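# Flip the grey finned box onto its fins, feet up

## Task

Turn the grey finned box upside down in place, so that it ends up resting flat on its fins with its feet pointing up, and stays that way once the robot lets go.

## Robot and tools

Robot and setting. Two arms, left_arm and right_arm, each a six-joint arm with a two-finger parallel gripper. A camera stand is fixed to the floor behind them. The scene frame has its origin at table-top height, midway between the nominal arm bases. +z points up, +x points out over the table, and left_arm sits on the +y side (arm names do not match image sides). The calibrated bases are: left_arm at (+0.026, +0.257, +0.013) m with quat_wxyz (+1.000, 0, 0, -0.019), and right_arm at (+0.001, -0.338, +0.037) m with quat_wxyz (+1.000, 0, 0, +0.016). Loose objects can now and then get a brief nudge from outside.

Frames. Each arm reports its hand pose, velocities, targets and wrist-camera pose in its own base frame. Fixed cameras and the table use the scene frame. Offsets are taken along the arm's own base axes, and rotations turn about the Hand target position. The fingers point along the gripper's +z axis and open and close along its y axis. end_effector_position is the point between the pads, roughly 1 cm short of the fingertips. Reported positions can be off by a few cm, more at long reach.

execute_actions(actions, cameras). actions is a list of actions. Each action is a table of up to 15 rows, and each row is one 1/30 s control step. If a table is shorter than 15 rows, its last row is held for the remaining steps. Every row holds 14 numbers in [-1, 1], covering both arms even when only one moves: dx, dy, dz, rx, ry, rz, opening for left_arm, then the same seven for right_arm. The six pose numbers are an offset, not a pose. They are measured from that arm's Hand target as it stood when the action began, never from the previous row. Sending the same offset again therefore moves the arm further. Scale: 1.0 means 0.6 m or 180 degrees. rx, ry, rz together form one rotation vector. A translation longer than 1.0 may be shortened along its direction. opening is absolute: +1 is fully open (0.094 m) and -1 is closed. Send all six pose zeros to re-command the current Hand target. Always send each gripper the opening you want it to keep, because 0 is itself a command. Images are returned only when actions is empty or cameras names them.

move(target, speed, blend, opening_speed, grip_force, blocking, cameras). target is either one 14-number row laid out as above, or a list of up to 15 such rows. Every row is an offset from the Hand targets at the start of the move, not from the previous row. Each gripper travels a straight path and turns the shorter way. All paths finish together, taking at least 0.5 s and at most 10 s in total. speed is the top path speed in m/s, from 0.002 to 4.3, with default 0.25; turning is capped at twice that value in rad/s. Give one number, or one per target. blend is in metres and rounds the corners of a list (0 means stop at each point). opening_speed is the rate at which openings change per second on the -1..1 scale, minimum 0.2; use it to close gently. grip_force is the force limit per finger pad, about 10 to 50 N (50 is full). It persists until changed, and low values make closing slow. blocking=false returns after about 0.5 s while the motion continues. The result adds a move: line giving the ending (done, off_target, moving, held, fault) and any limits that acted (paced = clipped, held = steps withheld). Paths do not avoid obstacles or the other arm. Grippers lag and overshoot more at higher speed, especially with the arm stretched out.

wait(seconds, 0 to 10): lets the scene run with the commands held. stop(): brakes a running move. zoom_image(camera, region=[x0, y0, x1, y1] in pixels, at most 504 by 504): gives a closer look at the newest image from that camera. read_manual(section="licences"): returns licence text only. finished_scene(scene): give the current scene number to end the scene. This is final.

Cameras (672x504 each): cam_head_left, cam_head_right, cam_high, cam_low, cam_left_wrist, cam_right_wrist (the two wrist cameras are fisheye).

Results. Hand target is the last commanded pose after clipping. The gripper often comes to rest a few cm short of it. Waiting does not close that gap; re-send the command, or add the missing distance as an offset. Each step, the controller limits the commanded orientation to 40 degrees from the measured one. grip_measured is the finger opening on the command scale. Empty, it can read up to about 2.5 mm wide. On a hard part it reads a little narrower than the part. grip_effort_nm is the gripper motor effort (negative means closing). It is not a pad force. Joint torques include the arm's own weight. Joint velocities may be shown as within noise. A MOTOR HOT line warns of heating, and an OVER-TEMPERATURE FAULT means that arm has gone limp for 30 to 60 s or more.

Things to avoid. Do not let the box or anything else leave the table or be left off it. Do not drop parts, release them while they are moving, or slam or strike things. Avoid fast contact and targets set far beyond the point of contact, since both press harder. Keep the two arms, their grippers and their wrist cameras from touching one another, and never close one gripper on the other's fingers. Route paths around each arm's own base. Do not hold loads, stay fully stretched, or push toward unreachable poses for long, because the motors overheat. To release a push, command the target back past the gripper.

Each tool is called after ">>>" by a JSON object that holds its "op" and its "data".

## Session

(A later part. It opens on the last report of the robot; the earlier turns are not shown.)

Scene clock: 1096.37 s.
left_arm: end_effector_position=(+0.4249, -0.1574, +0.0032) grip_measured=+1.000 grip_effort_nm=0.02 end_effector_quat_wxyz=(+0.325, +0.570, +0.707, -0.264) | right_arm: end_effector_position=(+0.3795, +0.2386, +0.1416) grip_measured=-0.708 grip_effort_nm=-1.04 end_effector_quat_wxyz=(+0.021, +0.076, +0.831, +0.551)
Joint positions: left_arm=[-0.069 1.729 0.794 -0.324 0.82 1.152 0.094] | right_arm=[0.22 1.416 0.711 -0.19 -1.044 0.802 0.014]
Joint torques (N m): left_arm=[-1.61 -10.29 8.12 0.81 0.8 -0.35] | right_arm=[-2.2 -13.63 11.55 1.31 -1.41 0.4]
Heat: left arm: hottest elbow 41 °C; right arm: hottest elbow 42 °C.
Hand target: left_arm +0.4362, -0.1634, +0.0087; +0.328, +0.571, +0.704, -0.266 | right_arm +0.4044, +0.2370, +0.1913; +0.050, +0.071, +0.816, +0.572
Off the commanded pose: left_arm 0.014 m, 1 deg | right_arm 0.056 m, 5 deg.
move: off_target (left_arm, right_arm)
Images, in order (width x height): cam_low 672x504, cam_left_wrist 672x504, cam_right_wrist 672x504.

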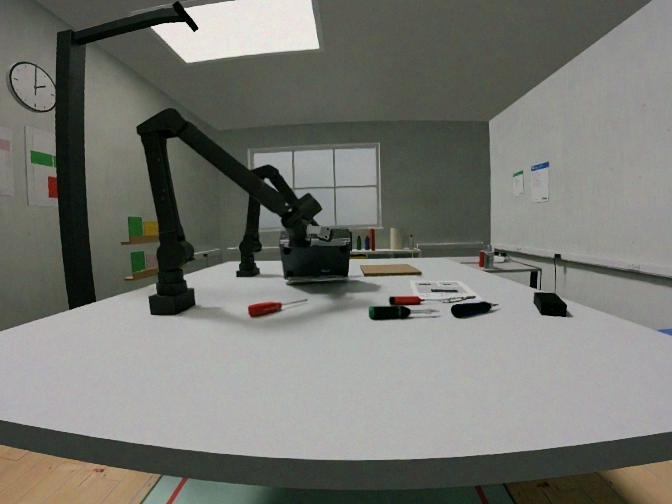

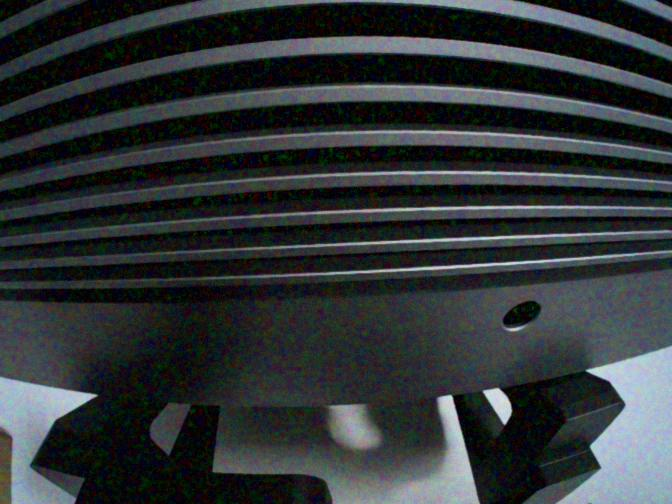

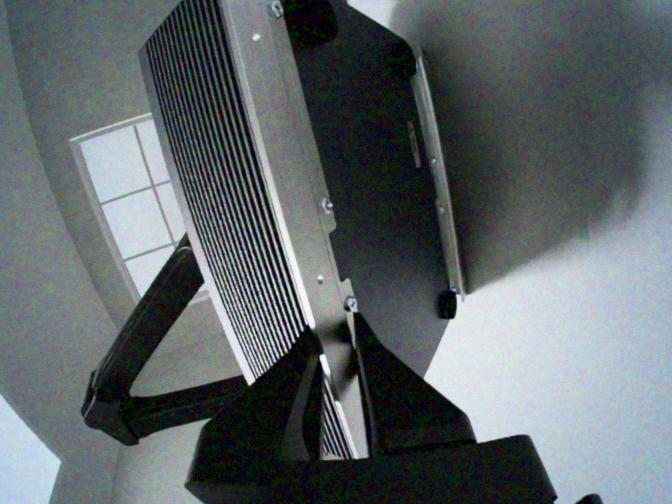

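>>> {"op": "move", "data": {"target": [-0.03,0.22,0.03,0,0,0,1,0,0,0,0,0,0,-1], "speed": 0.1}}

>>> {"op": "move", "data": {"target": [0,0,0,0,0,0,1,-0.015,0.083,0.021,-0.0657,0.0116,0,-1], "speed": 0.05, "cameras": ["cam_right_wrist","cam_low","cam_left_wrist"]}}

Scene clock: 1124.20 s.
left_arm: end_effector_position=(+0.4051, -0.0368, +0.0182) grip_measured=+1.000 grip_effort_nm=0.02 end_effector_quat_wxyz=(+0.318, +0.564, +0.710, -0.276) | right_arm: end_effector_position=(+0.3795, +0.2386, +0.1416) grip_measured=-0.708 grip_effort_nm=-1.04 end_effector_quat_wxyz=(+0.021, +0.076, +0.831, +0.551)
Joint positions: left_arm=[0.243 1.729 0.868 -0.78 0.868 1.619 0.094] | right_arm=[0.22 1.416 0.711 -0.19 -1.044 0.802 0.014]
Joint torques (N m): left_arm=[-0.26 -11.22 7.92 0.05 0.76 -0.05] | right_arm=[-2.73 -12.75 11.54 1.28 -1.41 0.37]
Heat: left arm: hottest elbow 41 °C; right arm: hottest elbow 44 °C.
Hand target: left_arm +0.4183, -0.0314, +0.0267; +0.329, +0.570, +0.704, -0.266 | right_arm +0.4044, +0.2370, +0.1913; +0.050, +0.071, +0.816, +0.572
Off the commanded pose: left_arm 0.017 m, 2 deg | right_arm 0.056 m, 4 deg.
move: off_target (left_arm, right_arm)

Scene clock: 1126.83 s.
left_arm: end_effector_position=(+0.4050, -0.0369, +0.0182) grip_measured=+1.000 grip_effort_nm=0.02 end_effector_quat_wxyz=(+0.318, +0.564, +0.710, -0.276) | right_arm: end_effector_position=(+0.3738, +0.2787, +0.1635) grip_measured=-0.711 grip_effort_nm=-1.03 end_effector_quat_wxyz=(+0.028, +0.061, +0.883, +0.465)
Joint positions: left_arm=[0.243 1.729 0.868 -0.78 0.868 1.619 0.094] | right_arm=[0.368 1.358 0.83 -0.434 -0.811 0.773 0.014]
Joint torques (N m): left_arm=[-0.26 -11.22 7.91 0.1 0.77 -0.05] | right_arm=[-0.73 -10.46 12.82 1.06 -0.71 0.63]
Heat: left arm: hottest elbow 41 °C; right arm: hottest elbow 44 °C.
Hand target: left_arm +0.4183, -0.0314, +0.0267; +0.328, +0.570, +0.704, -0.266 | right_arm +0.3955, +0.2868, +0.2041; +0.042, +0.076, +0.871, +0.483
Off the commanded pose: left_arm 0.017 m, 2 deg | right_arm 0.047 m, 3 deg.
move: off_target (left_arm, right_arm)
Images, in order (width x height): cam_low 672x504, cam_left_wrist 672x504, cam_right_wrist 672x504.

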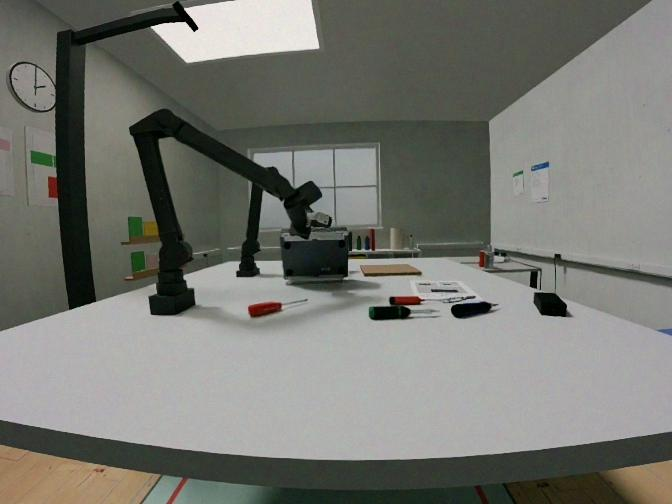

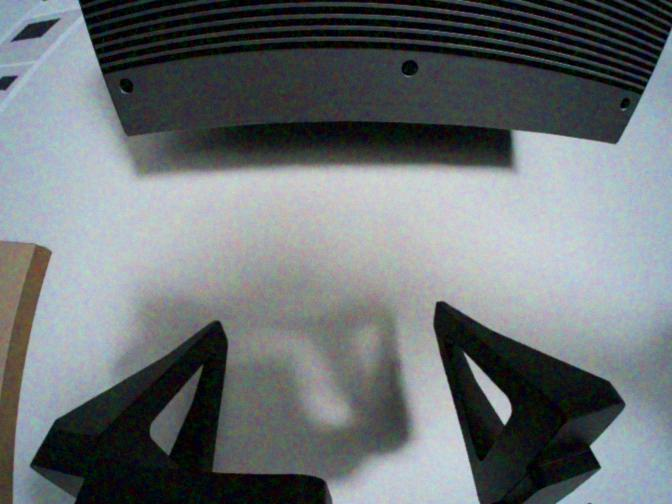

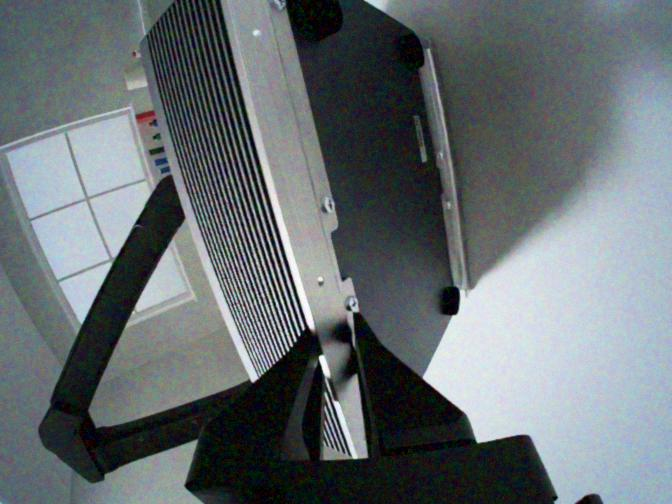

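>>> {"op": "move", "data": {"target": [0,0,0,0,0,0,1,-0.01,0.078,0.02,-0.0657,0.0116,0,-1], "speed": 0.05, "cameras": ["cam_right_wrist","cam_low"]}}

>>> {"op": "zoom_image", "data": {"camera": "cam_low", "region": [260, 190, 400, 310]}}

Scene clock: 1135.30 s.
left_arm: end_effector_position=(+0.4050, -0.0369, +0.0182) grip_measured=+1.000 grip_effort_nm=0.02 end_effector_quat_wxyz=(+0.318, +0.564, +0.710, -0.276) | right_arm: end_effector_position=(+0.3688, +0.3263, +0.1756) grip_measured=-0.713 grip_effort_nm=-1.04 end_effector_quat_wxyz=(+0.028, +0.038, +0.928, +0.369)
Joint positions: left_arm=[0.243 1.729 0.868 -0.78 0.868 1.619 0.094] | right_arm=[0.53 1.395 0.995 -0.651 -0.58 0.771 0.013]
Joint torques (N m): left_arm=[-0.21 -11.16 7.97 0.1 0.77 -0.06] | right_arm=[-1.85 -10.93 13.26 0.5 -0.76 0.94]
Heat: left arm: hottest elbow 41 °C; right arm: hottest elbow 47 °C.
Hand target: left_arm +0.4183, -0.0314, +0.0267; +0.328, +0.570, +0.704, -0.266 | right_arm +0.3893, +0.3337, +0.2159; +0.034, +0.080, +0.917, +0.389
Off the commanded pose: left_arm 0.017 m, 2 deg | right_arm 0.046 m, 6 deg.
move: off_target (left_arm, right_arm)
Images, in order (width x height): cam_low 672x504, cam_right_wrist 672x504.

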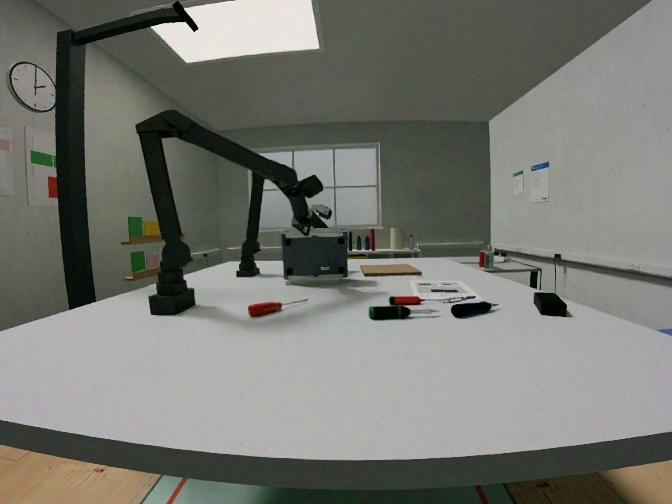

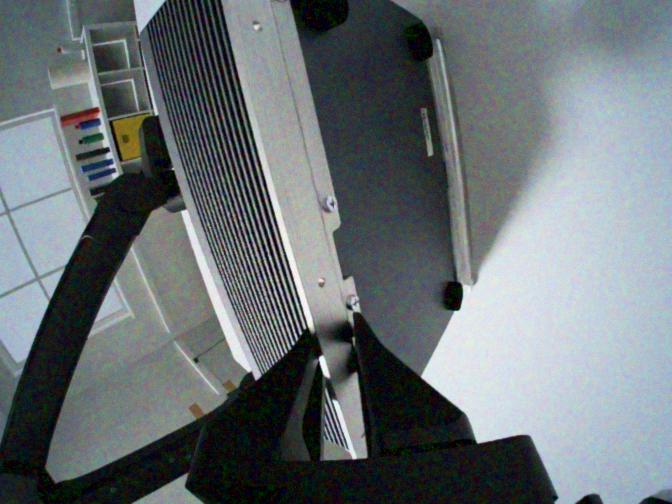

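Scaled by 3.600.

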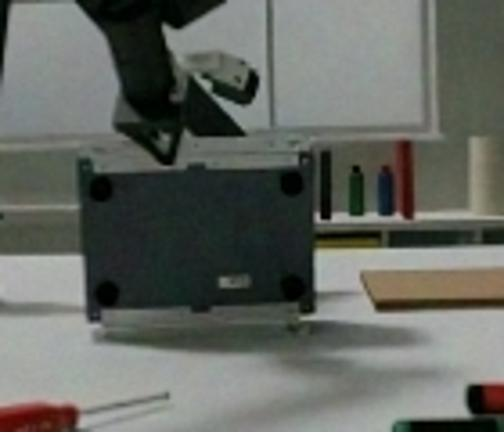

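>>> {"op": "move", "data": {"target": [0,0,0,0,0,0,1,-0.01,0.077,0.0,-0.0657,0.0116,0,-1], "speed": 0.04, "cameras": ["cam_right_wrist"]}}

>>> {"op": "move", "data": {"target": [0,0,0,0,0,0,1,-0.01,0.06,-0.03,-0.0657,0.0116,0,-1], "speed": 0.04, "cameras": ["cam_right_wrist","cam_low","cam_high"]}}

>>> {"op": "zoom_image", "data": {"camera": "cam_low", "region": [260, 190, 400, 310]}}

Scene clock: 1149.63 s.
left_arm: end_effector_position=(+0.4050, -0.0369, +0.0182) grip_measured=+1.000 grip_effort_nm=0.02 end_effector_quat_wxyz=(+0.318, +0.564, +0.710, -0.276) | right_arm: end_effector_position=(+0.3660, +0.3724, +0.1743) grip_measured=-0.720 grip_effort_nm=-1.03 end_effector_quat_wxyz=(+0.019, +0.032, +0.963, +0.265)
Joint positions: left_arm=[0.243 1.729 0.868 -0.78 0.868 1.619 0.094] | right_arm=[0.673 1.505 1.183 -0.852 -0.374 0.815 0.013]
Joint torques (N m): left_arm=[-0.15 -11.16 7.92 0.06 0.78 -0.06] | right_arm=[-1.85 -13.51 13.05 0.44 -0.94 0.98]
Heat: left arm: hottest elbow 41 °C; right arm: hottest elbow 49 °C.
Hand target: left_arm +0.4183, -0.0314, +0.0267; +0.328, +0.570, +0.704, -0.266 | right_arm +0.3834, +0.3798, +0.2159; +0.025, +0.084, +0.953, +0.291
Off the commanded pose: left_arm 0.017 m, 2 deg | right_arm 0.046 m, 7 deg.
move: off_target (left_arm, right_arm)
Images, in order (width x height): cam_right_wrist 672x504.

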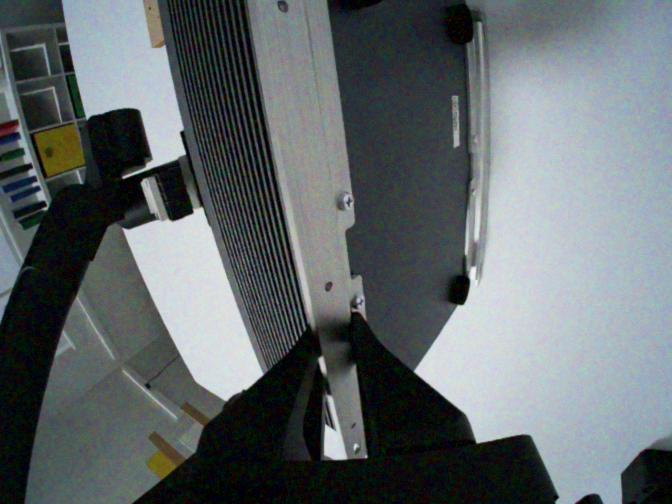

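Scene clock: 1152.77 s.
left_arm: end_effector_position=(+0.4050, -0.0369, +0.0182) grip_measured=+1.000 grip_effort_nm=0.02 end_effector_quat_wxyz=(+0.318, +0.564, +0.710, -0.276) | right_arm: end_effector_position=(+0.3660, +0.3989, +0.1744) grip_measured=-0.752 grip_effort_nm=-1.04 end_effector_quat_wxyz=(+0.012, +0.054, +0.984, +0.172)
Joint positions: left_arm=[0.243 1.729 0.868 -0.78 0.868 1.619 0.094] | right_arm=[0.76 1.612 1.356 -1.043 -0.218 0.899 0.012]
Joint torques (N m): left_arm=[-0.21 -11.05 7.98 0.09 0.78 -0.06] | right_arm=[0.09 -12.16 12.66 0.64 -0.44 0.73]
Heat: left arm: hottest elbow 41 °C; right arm: hottest elbow 49 °C.
Hand target: left_arm +0.4183, -0.0314, +0.0267; +0.328, +0.570, +0.704, -0.266 | right_arm +0.3772, +0.4159, +0.1980; +0.017, +0.085, +0.978, +0.190
Off the commanded pose: left_arm 0.017 m, 2 deg | right_arm 0.031 m, 4 deg.
move: off_target (left_arm, right_arm)
Images, in order (width x height): cam_high 672x504, cam_low 672x504, cam_right_wrist 672x504.

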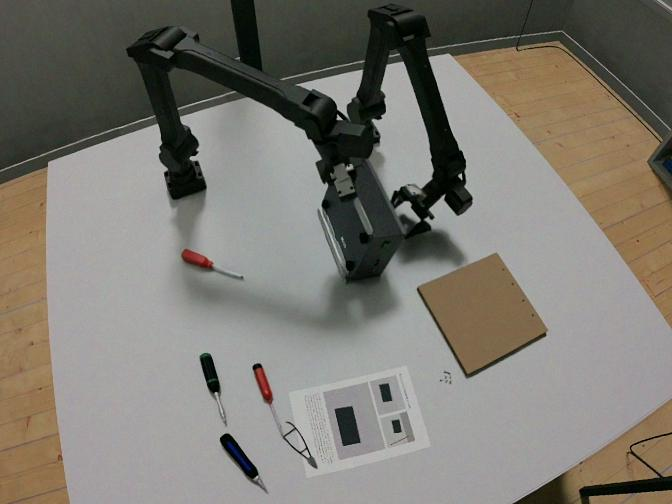

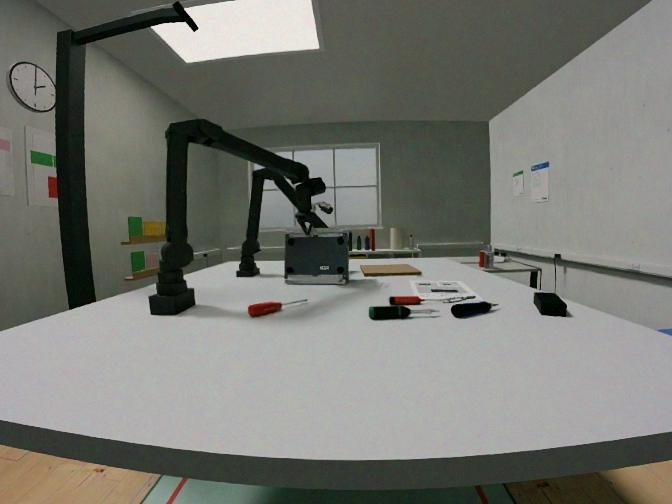

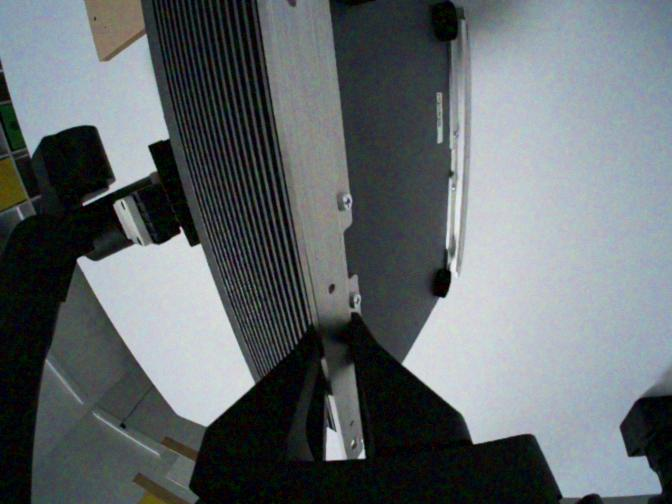

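Scaled by 3.600.

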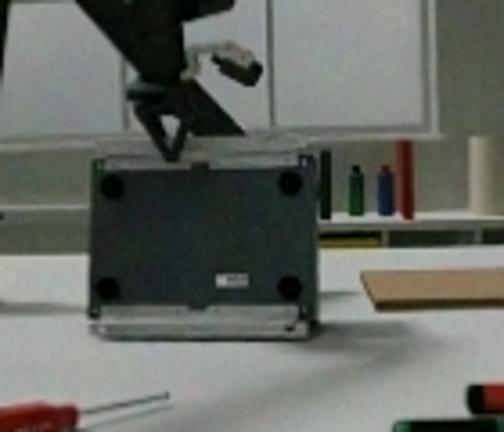

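>>> {"op": "move", "data": {"target": [-0.1,0.25,0.2,0,0,0,1,0,0,0,0,0,0,-1], "speed": 0.15}}

>>> {"op": "move", "data": {"target": [0,0,0,0,0,0,1,-0.005,0.045,-0.015,-0.05,0.008,0,-1], "speed": 0.04, "cameras": ["cam_right_wrist","cam_low","cam_high","cam_left_wrist"]}}

Scene clock: 1161.20 s.
left_arm: end_effector_position=(+0.3507, +0.1092, +0.1340) grip_measured=+1.000 grip_effort_nm=0.02 end_effector_quat_wxyz=(+0.311, +0.543, +0.733, -0.268) | right_arm: end_effector_position=(+0.3661, +0.3990, +0.1744) grip_measured=-0.752 grip_effort_nm=-1.04 end_effector_quat_wxyz=(+0.012, +0.054, +0.984, +0.172)
Joint positions: left_arm=[0.634 1.596 1.073 -1.474 0.755 2.08 0.094] | right_arm=[0.76 1.612 1.356 -1.043 -0.218 0.899 0.012]
Joint torques (N m): left_arm=[-0.32 -11.28 9.52 -0.76 0.42 -0.04] | right_arm=[-0.79 -12.63 12.83 0.7 -0.45 0.73]
Heat: left arm: hottest elbow 41 °C; right arm: hottest elbow 48 °C.
Hand target: left_arm +0.3582, +0.1186, +0.1468; +0.329, +0.570, +0.704, -0.266 | right_arm +0.3773, +0.4160, +0.1979; +0.017, +0.086, +0.978, +0.190
Off the commanded pose: left_arm 0.018 m, 5 deg | right_arm 0.031 m, 4 deg.
joint sent to its limit (left arm) — joint 6 (wrist roll), upper limit. The joint targets are off in orientation, not in position.
move: off_target (left_arm, right_arm)

Scene clock: 1163.70 s.
left_arm: end_effector_position=(+0.3506, +0.1092, +0.1340) grip_measured=+1.000 grip_effort_nm=0.02 end_effector_quat_wxyz=(+0.311, +0.543, +0.733, -0.268) | right_arm: end_effector_position=(+0.3686, +0.4296, +0.1779) grip_measured=-0.753 grip_effort_nm=-1.04 end_effector_quat_wxyz=(+0.012, +0.053, +0.993, +0.103)
Joint positions: left_arm=[0.634 1.596 1.073 -1.474 0.755 2.08 0.094] | right_arm=[0.828 1.727 1.535 -1.204 -0.112 0.946 0.012]
Joint torques (N m): left_arm=[-0.38 -11.22 9.51 -0.68 0.41 -0.06] | right_arm=[-0.44 -13.27 11.32 0.18 -0.33 0.72]
Heat: left arm: hottest elbow 41 °C; right arm: hottest elbow 49 °C.
Hand target: left_arm +0.3582, +0.1186, +0.1468; +0.329, +0.570, +0.704, -0.266 | right_arm +0.3743, +0.4429, +0.1891; +0.011, +0.086, +0.990, +0.112
Off the commanded pose: left_arm 0.018 m, 5 deg | right_arm 0.018 m, 4 deg.
joint sent to its limit (left arm) — joint 6 (wrist roll), upper limit. The joint targets are off in orientation, not in position.
move: off_target (left_arm, right_arm)
Images, in order (width x height): cam_high 672x504, cam_low 672x504, cam_left_wrist 672x504, cam_right_wrist 672x504.

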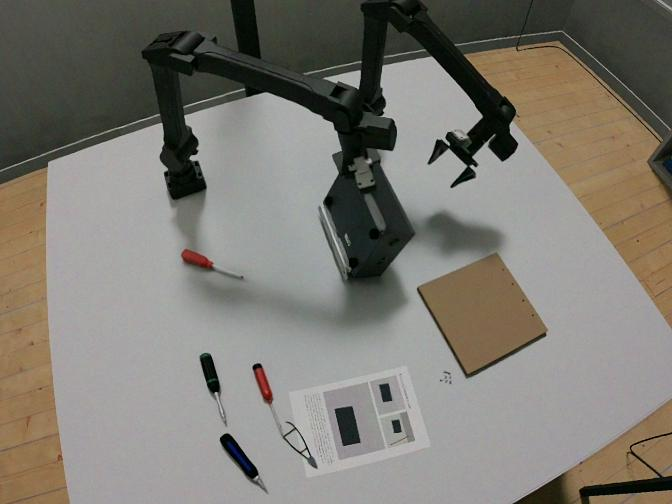

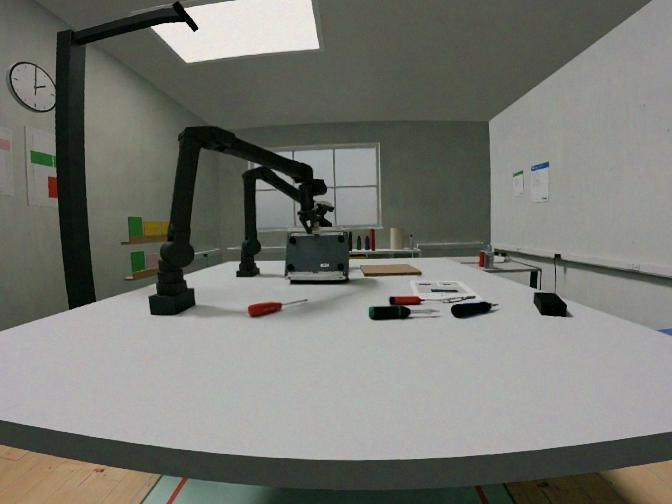

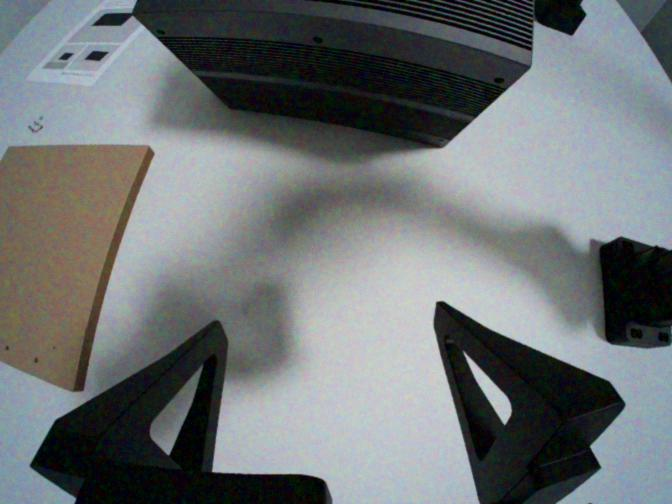

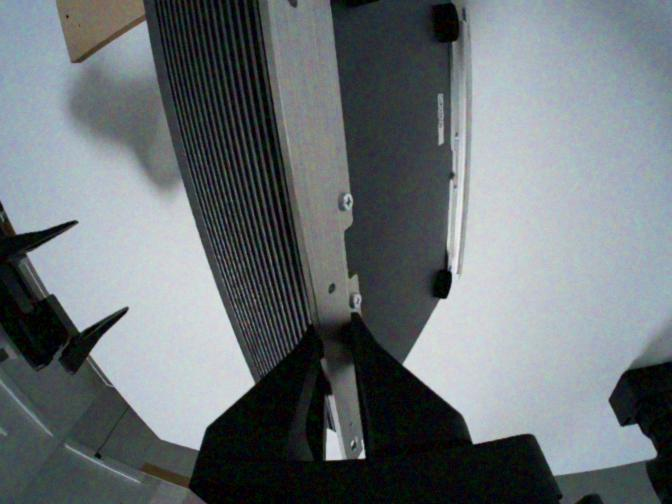

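>>> {"op": "move", "data": {"target": [0,0,0,0,0,0,1,-0.003,0.035,-0.03,-0.035,0.006,0,-1], "speed": 0.04, "cameras": ["cam_right_wrist","cam_low","cam_left_wrist"]}}

>>> {"op": "zoom_image", "data": {"camera": "cam_left_wrist", "region": [120, 0, 560, 200]}}

Scene clock: 1170.60 s.
left_arm: end_effector_position=(+0.3506, +0.1092, +0.1340) grip_measured=+1.000 grip_effort_nm=0.02 end_effector_quat_wxyz=(+0.311, +0.543, +0.733, -0.268) | right_arm: end_effector_position=(+0.3704, +0.4514, +0.1771) grip_measured=-0.753 grip_effort_nm=-1.04 end_effector_quat_wxyz=(+0.014, +0.053, +0.997, +0.057)
Joint positions: left_arm=[0.634 1.596 1.073 -1.474 0.755 2.08 0.094] | right_arm=[0.87 1.816 1.664 -1.311 -0.047 0.979 0.012]
Joint torques (N m): left_arm=[-0.32 -11.11 9.5 -0.65 0.42 -0.06] | right_arm=[0.26 -13.63 10.39 0.65 -0.34 0.74]
Heat: left arm: hottest elbow 42 °C; right arm: hottest elbow 48 °C.
Hand target: left_arm +0.3582, +0.1186, +0.1468; +0.329, +0.570, +0.704, -0.266 | right_arm +0.3724, +0.4639, +0.1709; +0.006, +0.087, +0.995, +0.056
Off the commanded pose: left_arm 0.018 m, 5 deg | right_arm 0.014 m, 4 deg.
joint sent to its limit (left arm) — joint 6 (wrist roll), upper limit. The joint targets are off in orientation, not in position.
move: off_target (left_arm, right_arm)
Images, in order (width x height): cam_low 672x504, cam_left_wrist 672x504, cam_right_wrist 672x504.

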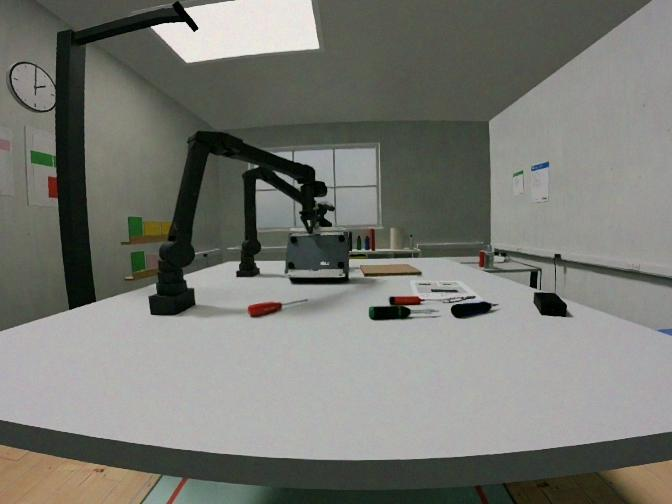

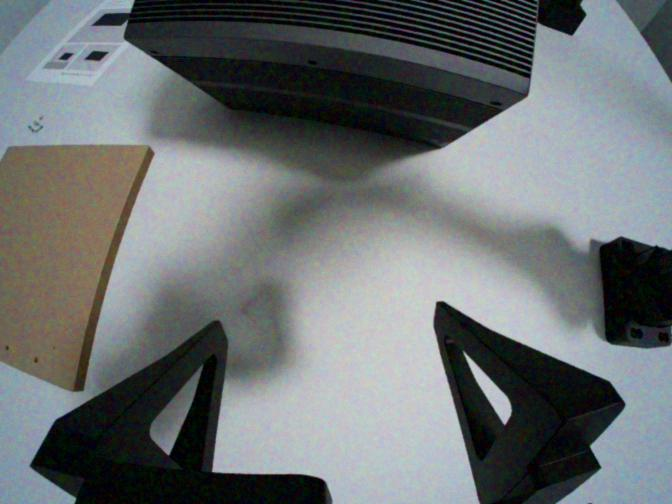

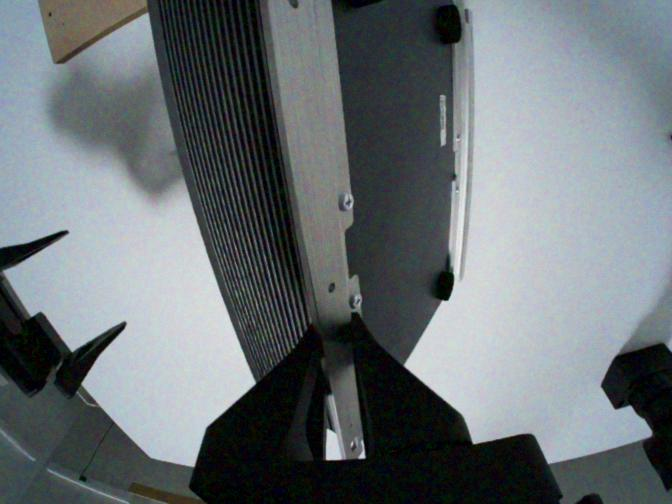

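Scaled by 1.145 from the camera's 672x504 image, which has a finer 960x720 frame.

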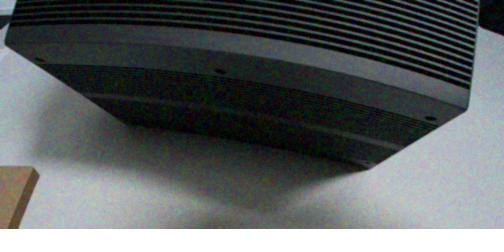

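>>> {"op": "move", "data": {"target": [0,0,0,0,0,0,1,0.0,-0.016,-0.005,0.0165,-0.003,0,-1], "speed": 0.03, "cameras": ["cam_low"]}}

>>> {"op": "zoom_image", "data": {"camera": "cam_low", "region": [260, 210, 380, 300]}}

Scene clock: 1206.43 s.
left_arm: end_effector_position=(+0.3506, +0.1092, +0.1340) grip_measured=+1.000 grip_effort_nm=0.02 end_effector_quat_wxyz=(+0.311, +0.543, +0.733, -0.268) | right_arm: end_effector_position=(+0.3683, +0.4508, +0.1771) grip_measured=-0.753 grip_effort_nm=-1.04 end_effector_quat_wxyz=(+0.016, +0.052, +0.996, +0.071)
Joint positions: left_arm=[0.634 1.596 1.073 -1.474 0.755 2.08 0.094] | right_arm=[0.869 1.795 1.633 -1.276 -0.06 0.977 0.012]
Joint torques (N m): left_arm=[-0.32 -11.34 9.51 -0.68 0.41 -0.06] | right_arm=[-1.55 -15.03 7.27 2.07 -0.97 0.62]
Heat: left arm: hottest elbow 43 °C; right arm: hottest elbow 45 °C.
Hand target: left_arm +0.3582, +0.1186, +0.1468; +0.329, +0.570, +0.704, -0.266 | right_arm +0.3726, +0.4543, +0.1679; +0.009, +0.087, +0.993, +0.083
Off the commanded pose: left_arm 0.018 m, 5 deg | right_arm 0.011 m, 4 deg.
joint sent to its limit (left arm) — joint 6 (wrist roll), upper limit. The joint targets are off in orientation, not in position.
move: off_target (left_arm, right_arm)
Images, in order (width x height): cam_low 672x504.

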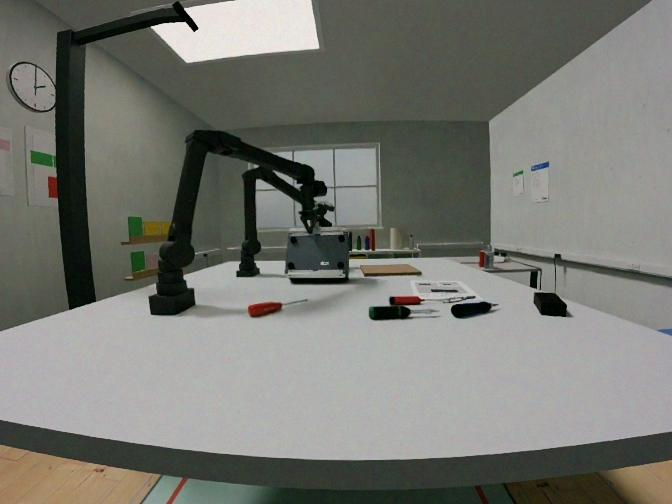

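Scaled by 4.200.

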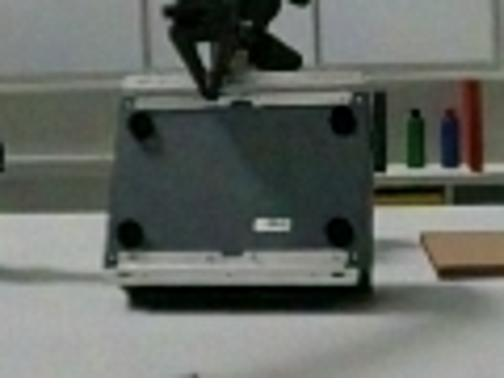

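>>> {"op": "move", "data": {"target": [0,0,0,0,0,0,1,0.0,-0.05,-0.005,0.045,-0.008,0,-1], "speed": 0.03, "cameras": ["cam_low"]}}

>>> {"op": "zoom_image", "data": {"camera": "cam_low", "region": [260, 210, 380, 300]}}

Scene clock: 1223.73 s.
left_arm: end_effector_position=(+0.3506, +0.1092, +0.1340) grip_measured=+1.000 grip_effort_nm=0.02 end_effector_quat_wxyz=(+0.311, +0.543, +0.733, -0.268) | right_arm: end_effector_position=(+0.3655, +0.4192, +0.1760) grip_measured=-0.752 grip_effort_nm=-1.04 end_effector_quat_wxyz=(+0.020, +0.056, +0.988, +0.143)
Joint positions: left_arm=[0.634 1.596 1.073 -1.474 0.755 2.08 0.094] | right_arm=[0.807 1.662 1.432 -1.095 -0.153 0.938 0.012]
Joint torques (N m): left_arm=[-0.32 -11.4 9.51 -0.69 0.41 -0.07] | right_arm=[-2.02 -11.87 7.5 2.33 -0.79 0.53]
Heat: left arm: hottest elbow 43 °C; right arm: hottest elbow 45 °C.
Hand target: left_arm +0.3582, +0.1186, +0.1468; +0.329, +0.570, +0.704, -0.266 | right_arm +0.3725, +0.4243, +0.1649; +0.015, +0.086, +0.984, +0.154
Off the commanded pose: left_arm 0.018 m, 5 deg | right_arm 0.014 m, 4 deg.
joint sent to its limit (left arm) — joint 6 (wrist roll), upper limit. The joint targets are off in orientation, not in position.
move: off_target (left_arm, right_arm)
Images, in order (width x height): cam_low 672x504.

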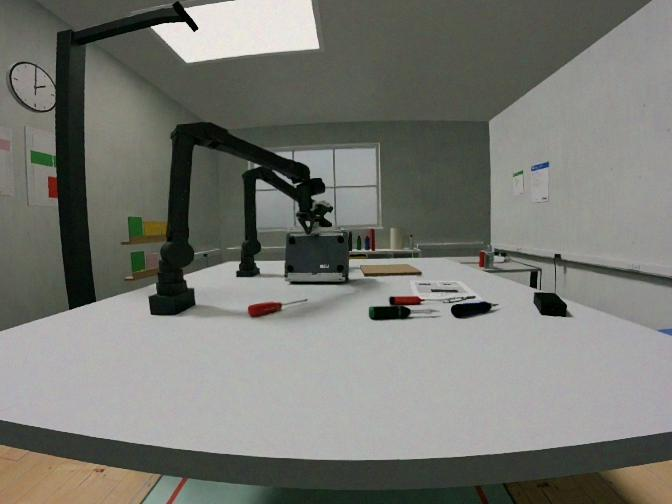

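Scaled by 4.200.

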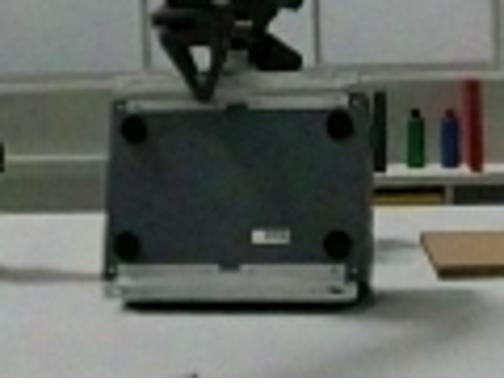

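>>> {"op": "move", "data": {"target": [0,0,0,0,0,0,1,0.0,-0.02,-0.006,0.018,-0.003,0,-1], "speed": 0.03, "cameras": ["cam_low"]}}

>>> {"op": "zoom_image", "data": {"camera": "cam_low", "region": [260, 210, 380, 300]}}

Scene clock: 1229.67 s.
left_arm: end_effector_position=(+0.3506, +0.1092, +0.1340) grip_measured=+1.000 grip_effort_nm=0.02 end_effector_quat_wxyz=(+0.311, +0.543, +0.733, -0.268) | right_arm: end_effector_position=(+0.3643, +0.4065, +0.1740) grip_measured=-0.752 grip_effort_nm=-1.04 end_effector_quat_wxyz=(+0.022, +0.058, +0.983, +0.171)
Joint positions: left_arm=[0.634 1.596 1.073 -1.474 0.755 2.08 0.094] | right_arm=[0.779 1.613 1.355 -1.024 -0.194 0.926 0.012]
Joint torques (N m): left_arm=[-0.38 -11.4 9.51 -0.7 0.41 -0.06] | right_arm=[-1.26 -10.99 7.42 2.69 -0.72 0.48]
Heat: left arm: hottest elbow 44 °C; right arm: hottest elbow 45 °C.
Hand target: left_arm +0.3582, +0.1186, +0.1468; +0.329, +0.570, +0.704, -0.266 | right_arm +0.3725, +0.4122, +0.1614; +0.017, +0.086, +0.979, +0.182
Off the commanded pose: left_arm 0.018 m, 5 deg | right_arm 0.016 m, 3 deg.
joint sent to its limit (left arm) — joint 6 (wrist roll), upper limit. The joint targets are off in orientation, not in position.
move: off_target (left_arm, right_arm)
Images, in order (width x height): cam_low 672x504.

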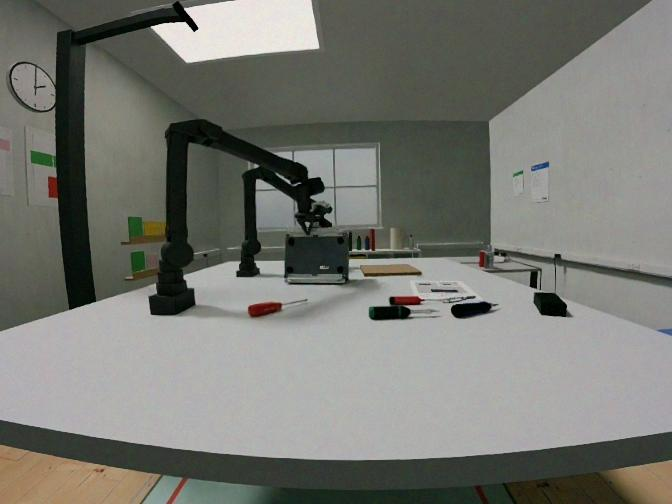

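Scaled by 4.200.

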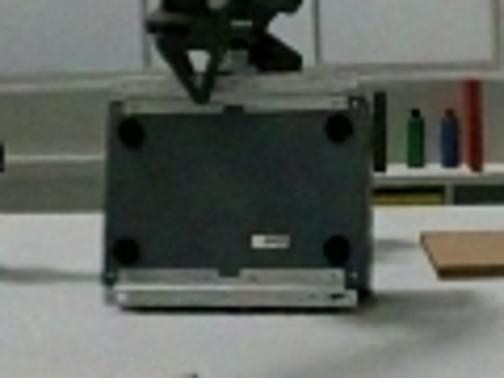

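>>> {"op": "move", "data": {"target": [0,0,0,0,0,0,1,0.0,-0.0,0.0,0,0,0,-0.55], "opening_speed": 0.3, "cameras": ["cam_low","cam_right_wrist"]}}

>>> {"op": "zoom_image", "data": {"camera": "cam_right_wrist", "region": [200, 180, 500, 480]}}

Scene clock: 1236.27 s.
left_arm: end_effector_position=(+0.3506, +0.1092, +0.1340) grip_measured=+1.000 grip_effort_nm=0.02 end_effector_quat_wxyz=(+0.311, +0.543, +0.733, -0.268) | right_arm: end_effector_position=(+0.3655, +0.4108, +0.1744) grip_measured=-0.552 grip_effort_nm=0.07 end_effector_quat_wxyz=(+0.020, +0.077, +0.980, +0.183)
Joint positions: left_arm=[0.634 1.596 1.073 -1.474 0.755 2.08 0.094] | right_arm=[0.779 1.613 1.351 -1 -0.207 0.969 0.021]
Joint torques (N m): left_arm=[-0.26 -11.28 9.52 -0.7 0.42 -0.05] | right_arm=[-1.49 -11.16 7.75 2.02 -0.17 0.03]
Heat: left arm: hottest elbow 44 °C; right arm: hottest elbow 44 °C.
Hand target: left_arm +0.3582, +0.1186, +0.1468; +0.329, +0.570, +0.704, -0.266 | right_arm +0.3725, +0.4123, +0.1614; +0.017, +0.086, +0.979, +0.182
Off the commanded pose: left_arm 0.018 m, 5 deg | right_arm 0.015 m, 1 deg.
joint sent to its limit (left arm) — joint 6 (wrist roll), upper limit. The joint targets are off in orientation, not in position.
move: off_target (left_arm, right_arm)
Images, in order (width x height): cam_low 672x504, cam_right_wrist 672x504.

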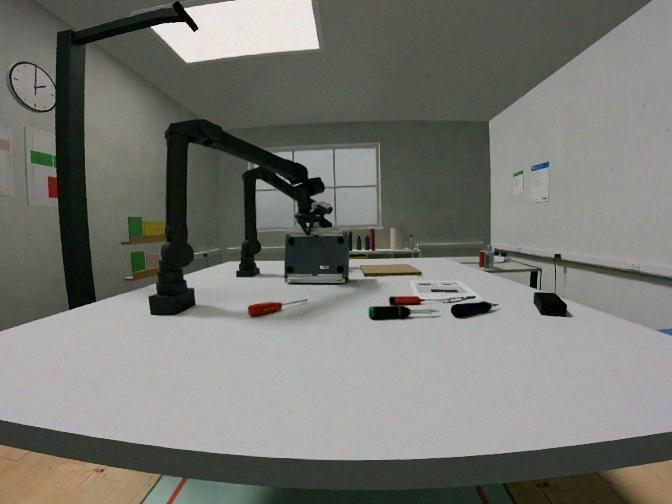

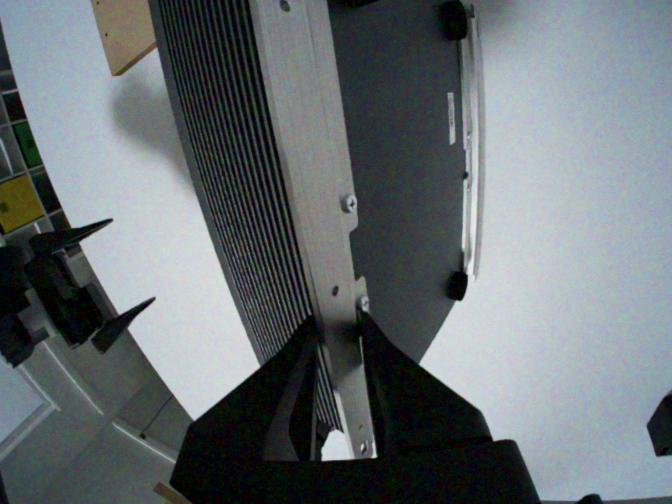

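Scaled by 1.680 from the camera's 672x504 image, which has a finer 960x720 frame.

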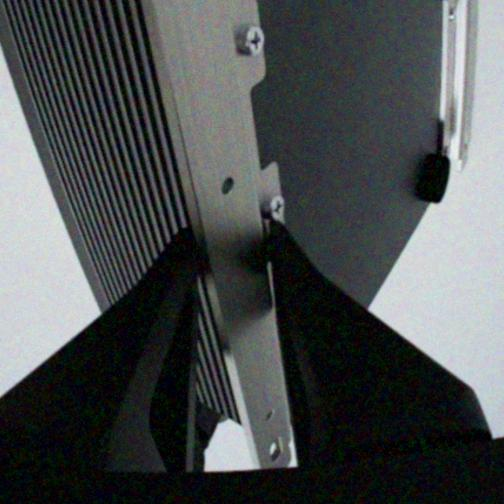

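>>> {"op": "move", "data": {"target": [[0,0,0,0,0,0,1,0,0,0,0,0,0,-0.25],[0,0,0,0,0,0,1,-0.02,-0.09,0.22,0,0,0,-0.25],[0,0,0,0,0,0,1,-0.15,-0.5,0.25,0,0,0,0]], "speed": [0.05,0.05,0.25], "blend": [0,0.03,0], "cameras": ["cam_low","cam_right_wrist","cam_left_wrist","cam_head_left","cam_high"]}}

Scene clock: 1251.40 s.
left_arm: end_effector_position=(+0.3506, +0.1092, +0.1340) grip_measured=+1.000 grip_effort_nm=0.02 end_effector_quat_wxyz=(+0.311, +0.543, +0.733, -0.268) | right_arm: end_effector_position=(+0.2817, +0.1160, +0.3100) grip_measured=-0.003 grip_effort_nm=0.08 end_effector_quat_wxyz=(+0.018, +0.083, +0.980, +0.181)
Joint positions: left_arm=[0.634 1.596 1.073 -1.474 0.755 2.08 0.094] | right_arm=[0.202 1.036 1.18 -1.572 -0.338 0.394 0.047]
Joint torques (N m): left_arm=[-0.26 -11.28 9.52 -0.69 0.42 -0.06] | right_arm=[-2.2 -4.07 8.25 0.46 -0.45 -0.14]
Heat: left arm: hottest elbow 44 °C; right arm: hottest elbow 43 °C.
Hand target: left_arm +0.3582, +0.1186, +0.1468; +0.329, +0.570, +0.704, -0.266 | right_arm +0.2826, +0.1123, +0.3113; +0.017, +0.086, +0.979, +0.182
Off the commanded pose: left_arm 0.018 m, 5 deg | right_arm 0.004 m, 0 deg.
joint sent to its limit (left arm) — joint 6 (wrist roll), upper limit. The joint targets are off in orientation, not in position.
move: off_target (left_arm)
Images, in order (width x height): cam_head_left 672x504, cam_high 672x504, cam_low 672x504, cam_left_wrist 672x504, cam_right_wrist 672x504.

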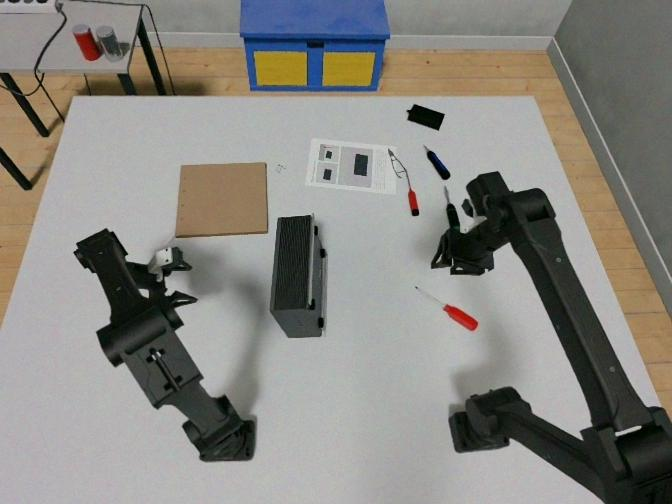

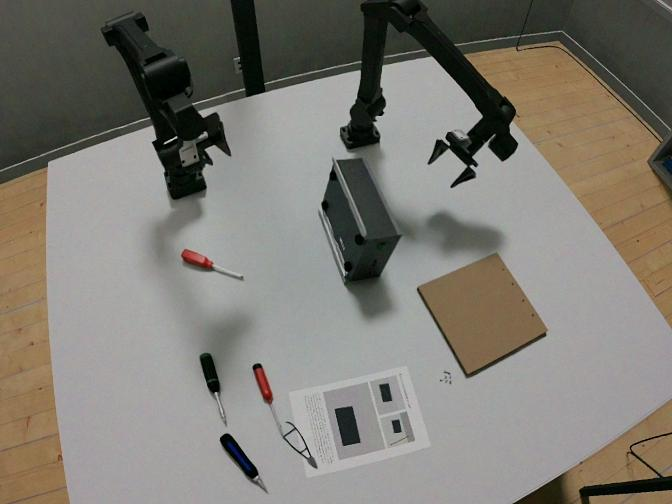

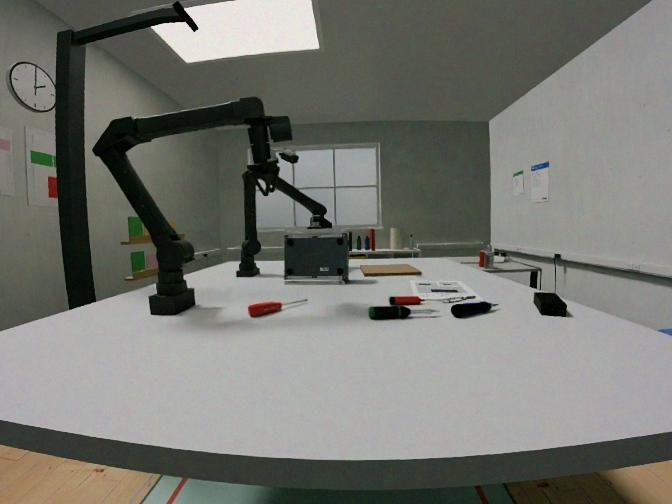

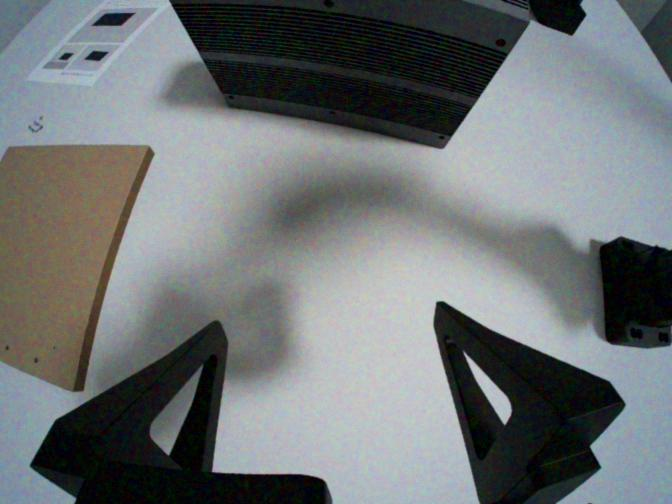

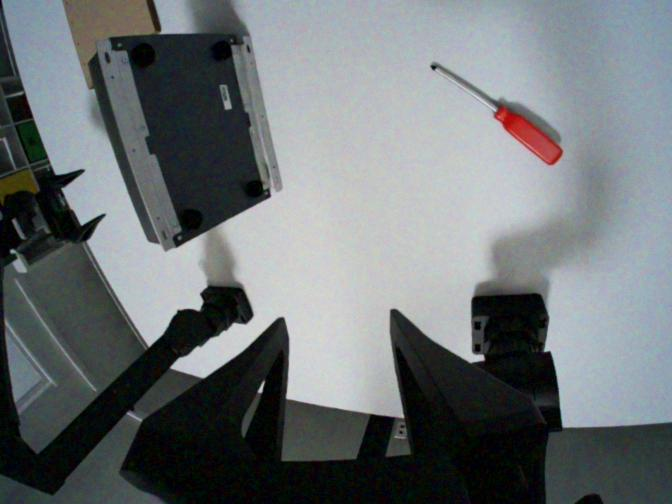

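>>> {"op": "move", "data": {"target": [[0,0,0.32,0.05,0.1,0.18,0.2,0,0,0,0,0,0,0],[0.07,-0.43,0.28,0.1111,0.2162,0.3757,0.2,0,0,0,0,0,0,0]], "speed": 0.2, "blend": [0.04,0], "cameras": ["cam_left_wrist","cam_high"]}}

Scene clock: 1291.13 s.
left_arm: end_effector_position=(+0.3899, -0.1339, +0.3038) grip_measured=+0.203 grip_effort_nm=-0.11 end_effector_quat_wxyz=(+0.077, +0.026, +0.993, -0.088) | right_arm: end_effector_position=(+0.2817, +0.1160, +0.3100) grip_measured=-0.002 grip_effort_nm=0.08 end_effector_quat_wxyz=(+0.018, +0.083, +0.980, +0.181)
Joint positions: left_arm=[-0.274 1.293 1.378 -1.461 0.133 -0.235 0.056] | right_arm=[0.202 1.036 1.18 -1.572 -0.338 0.394 0.047]
Joint torques (N m): left_arm=[-1.38 -6.65 12.51 0.66 0.02 -0.29] | right_arm=[-1.61 -3.96 8.24 0.58 -0.38 -0.13]
Heat: left arm: hottest elbow 45 °C; right arm: hottest elbow 43 °C.
Hand target: left_arm +0.4002, -0.1395, +0.3146; +0.083, +0.023, +0.992, -0.089 | right_arm +0.2826, +0.1123, +0.3113; +0.017, +0.086, +0.979, +0.182
Off the commanded pose: left_arm 0.016 m, 1 deg | right_arm 0.004 m, 0 deg.
move: off_target (left_arm)
Images, in order (width x height): cam_high 672x504, cam_left_wrist 672x504.

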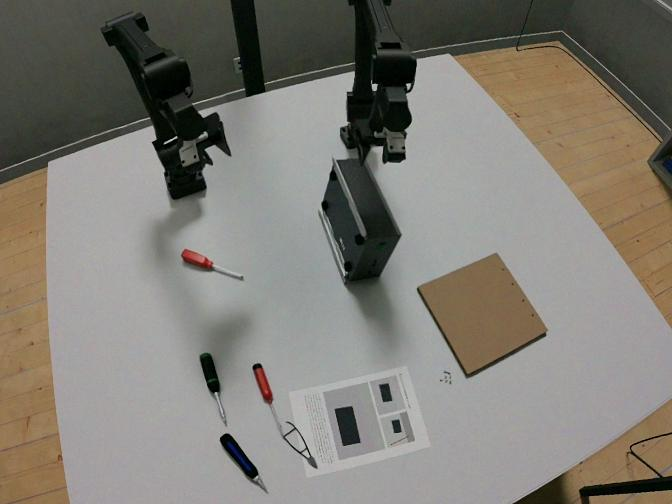

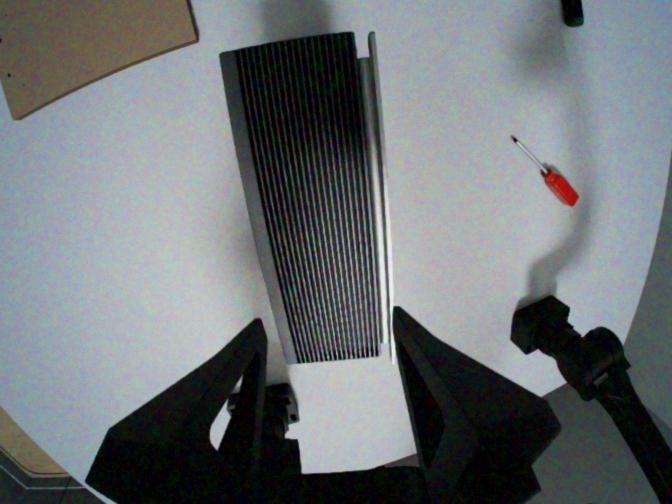

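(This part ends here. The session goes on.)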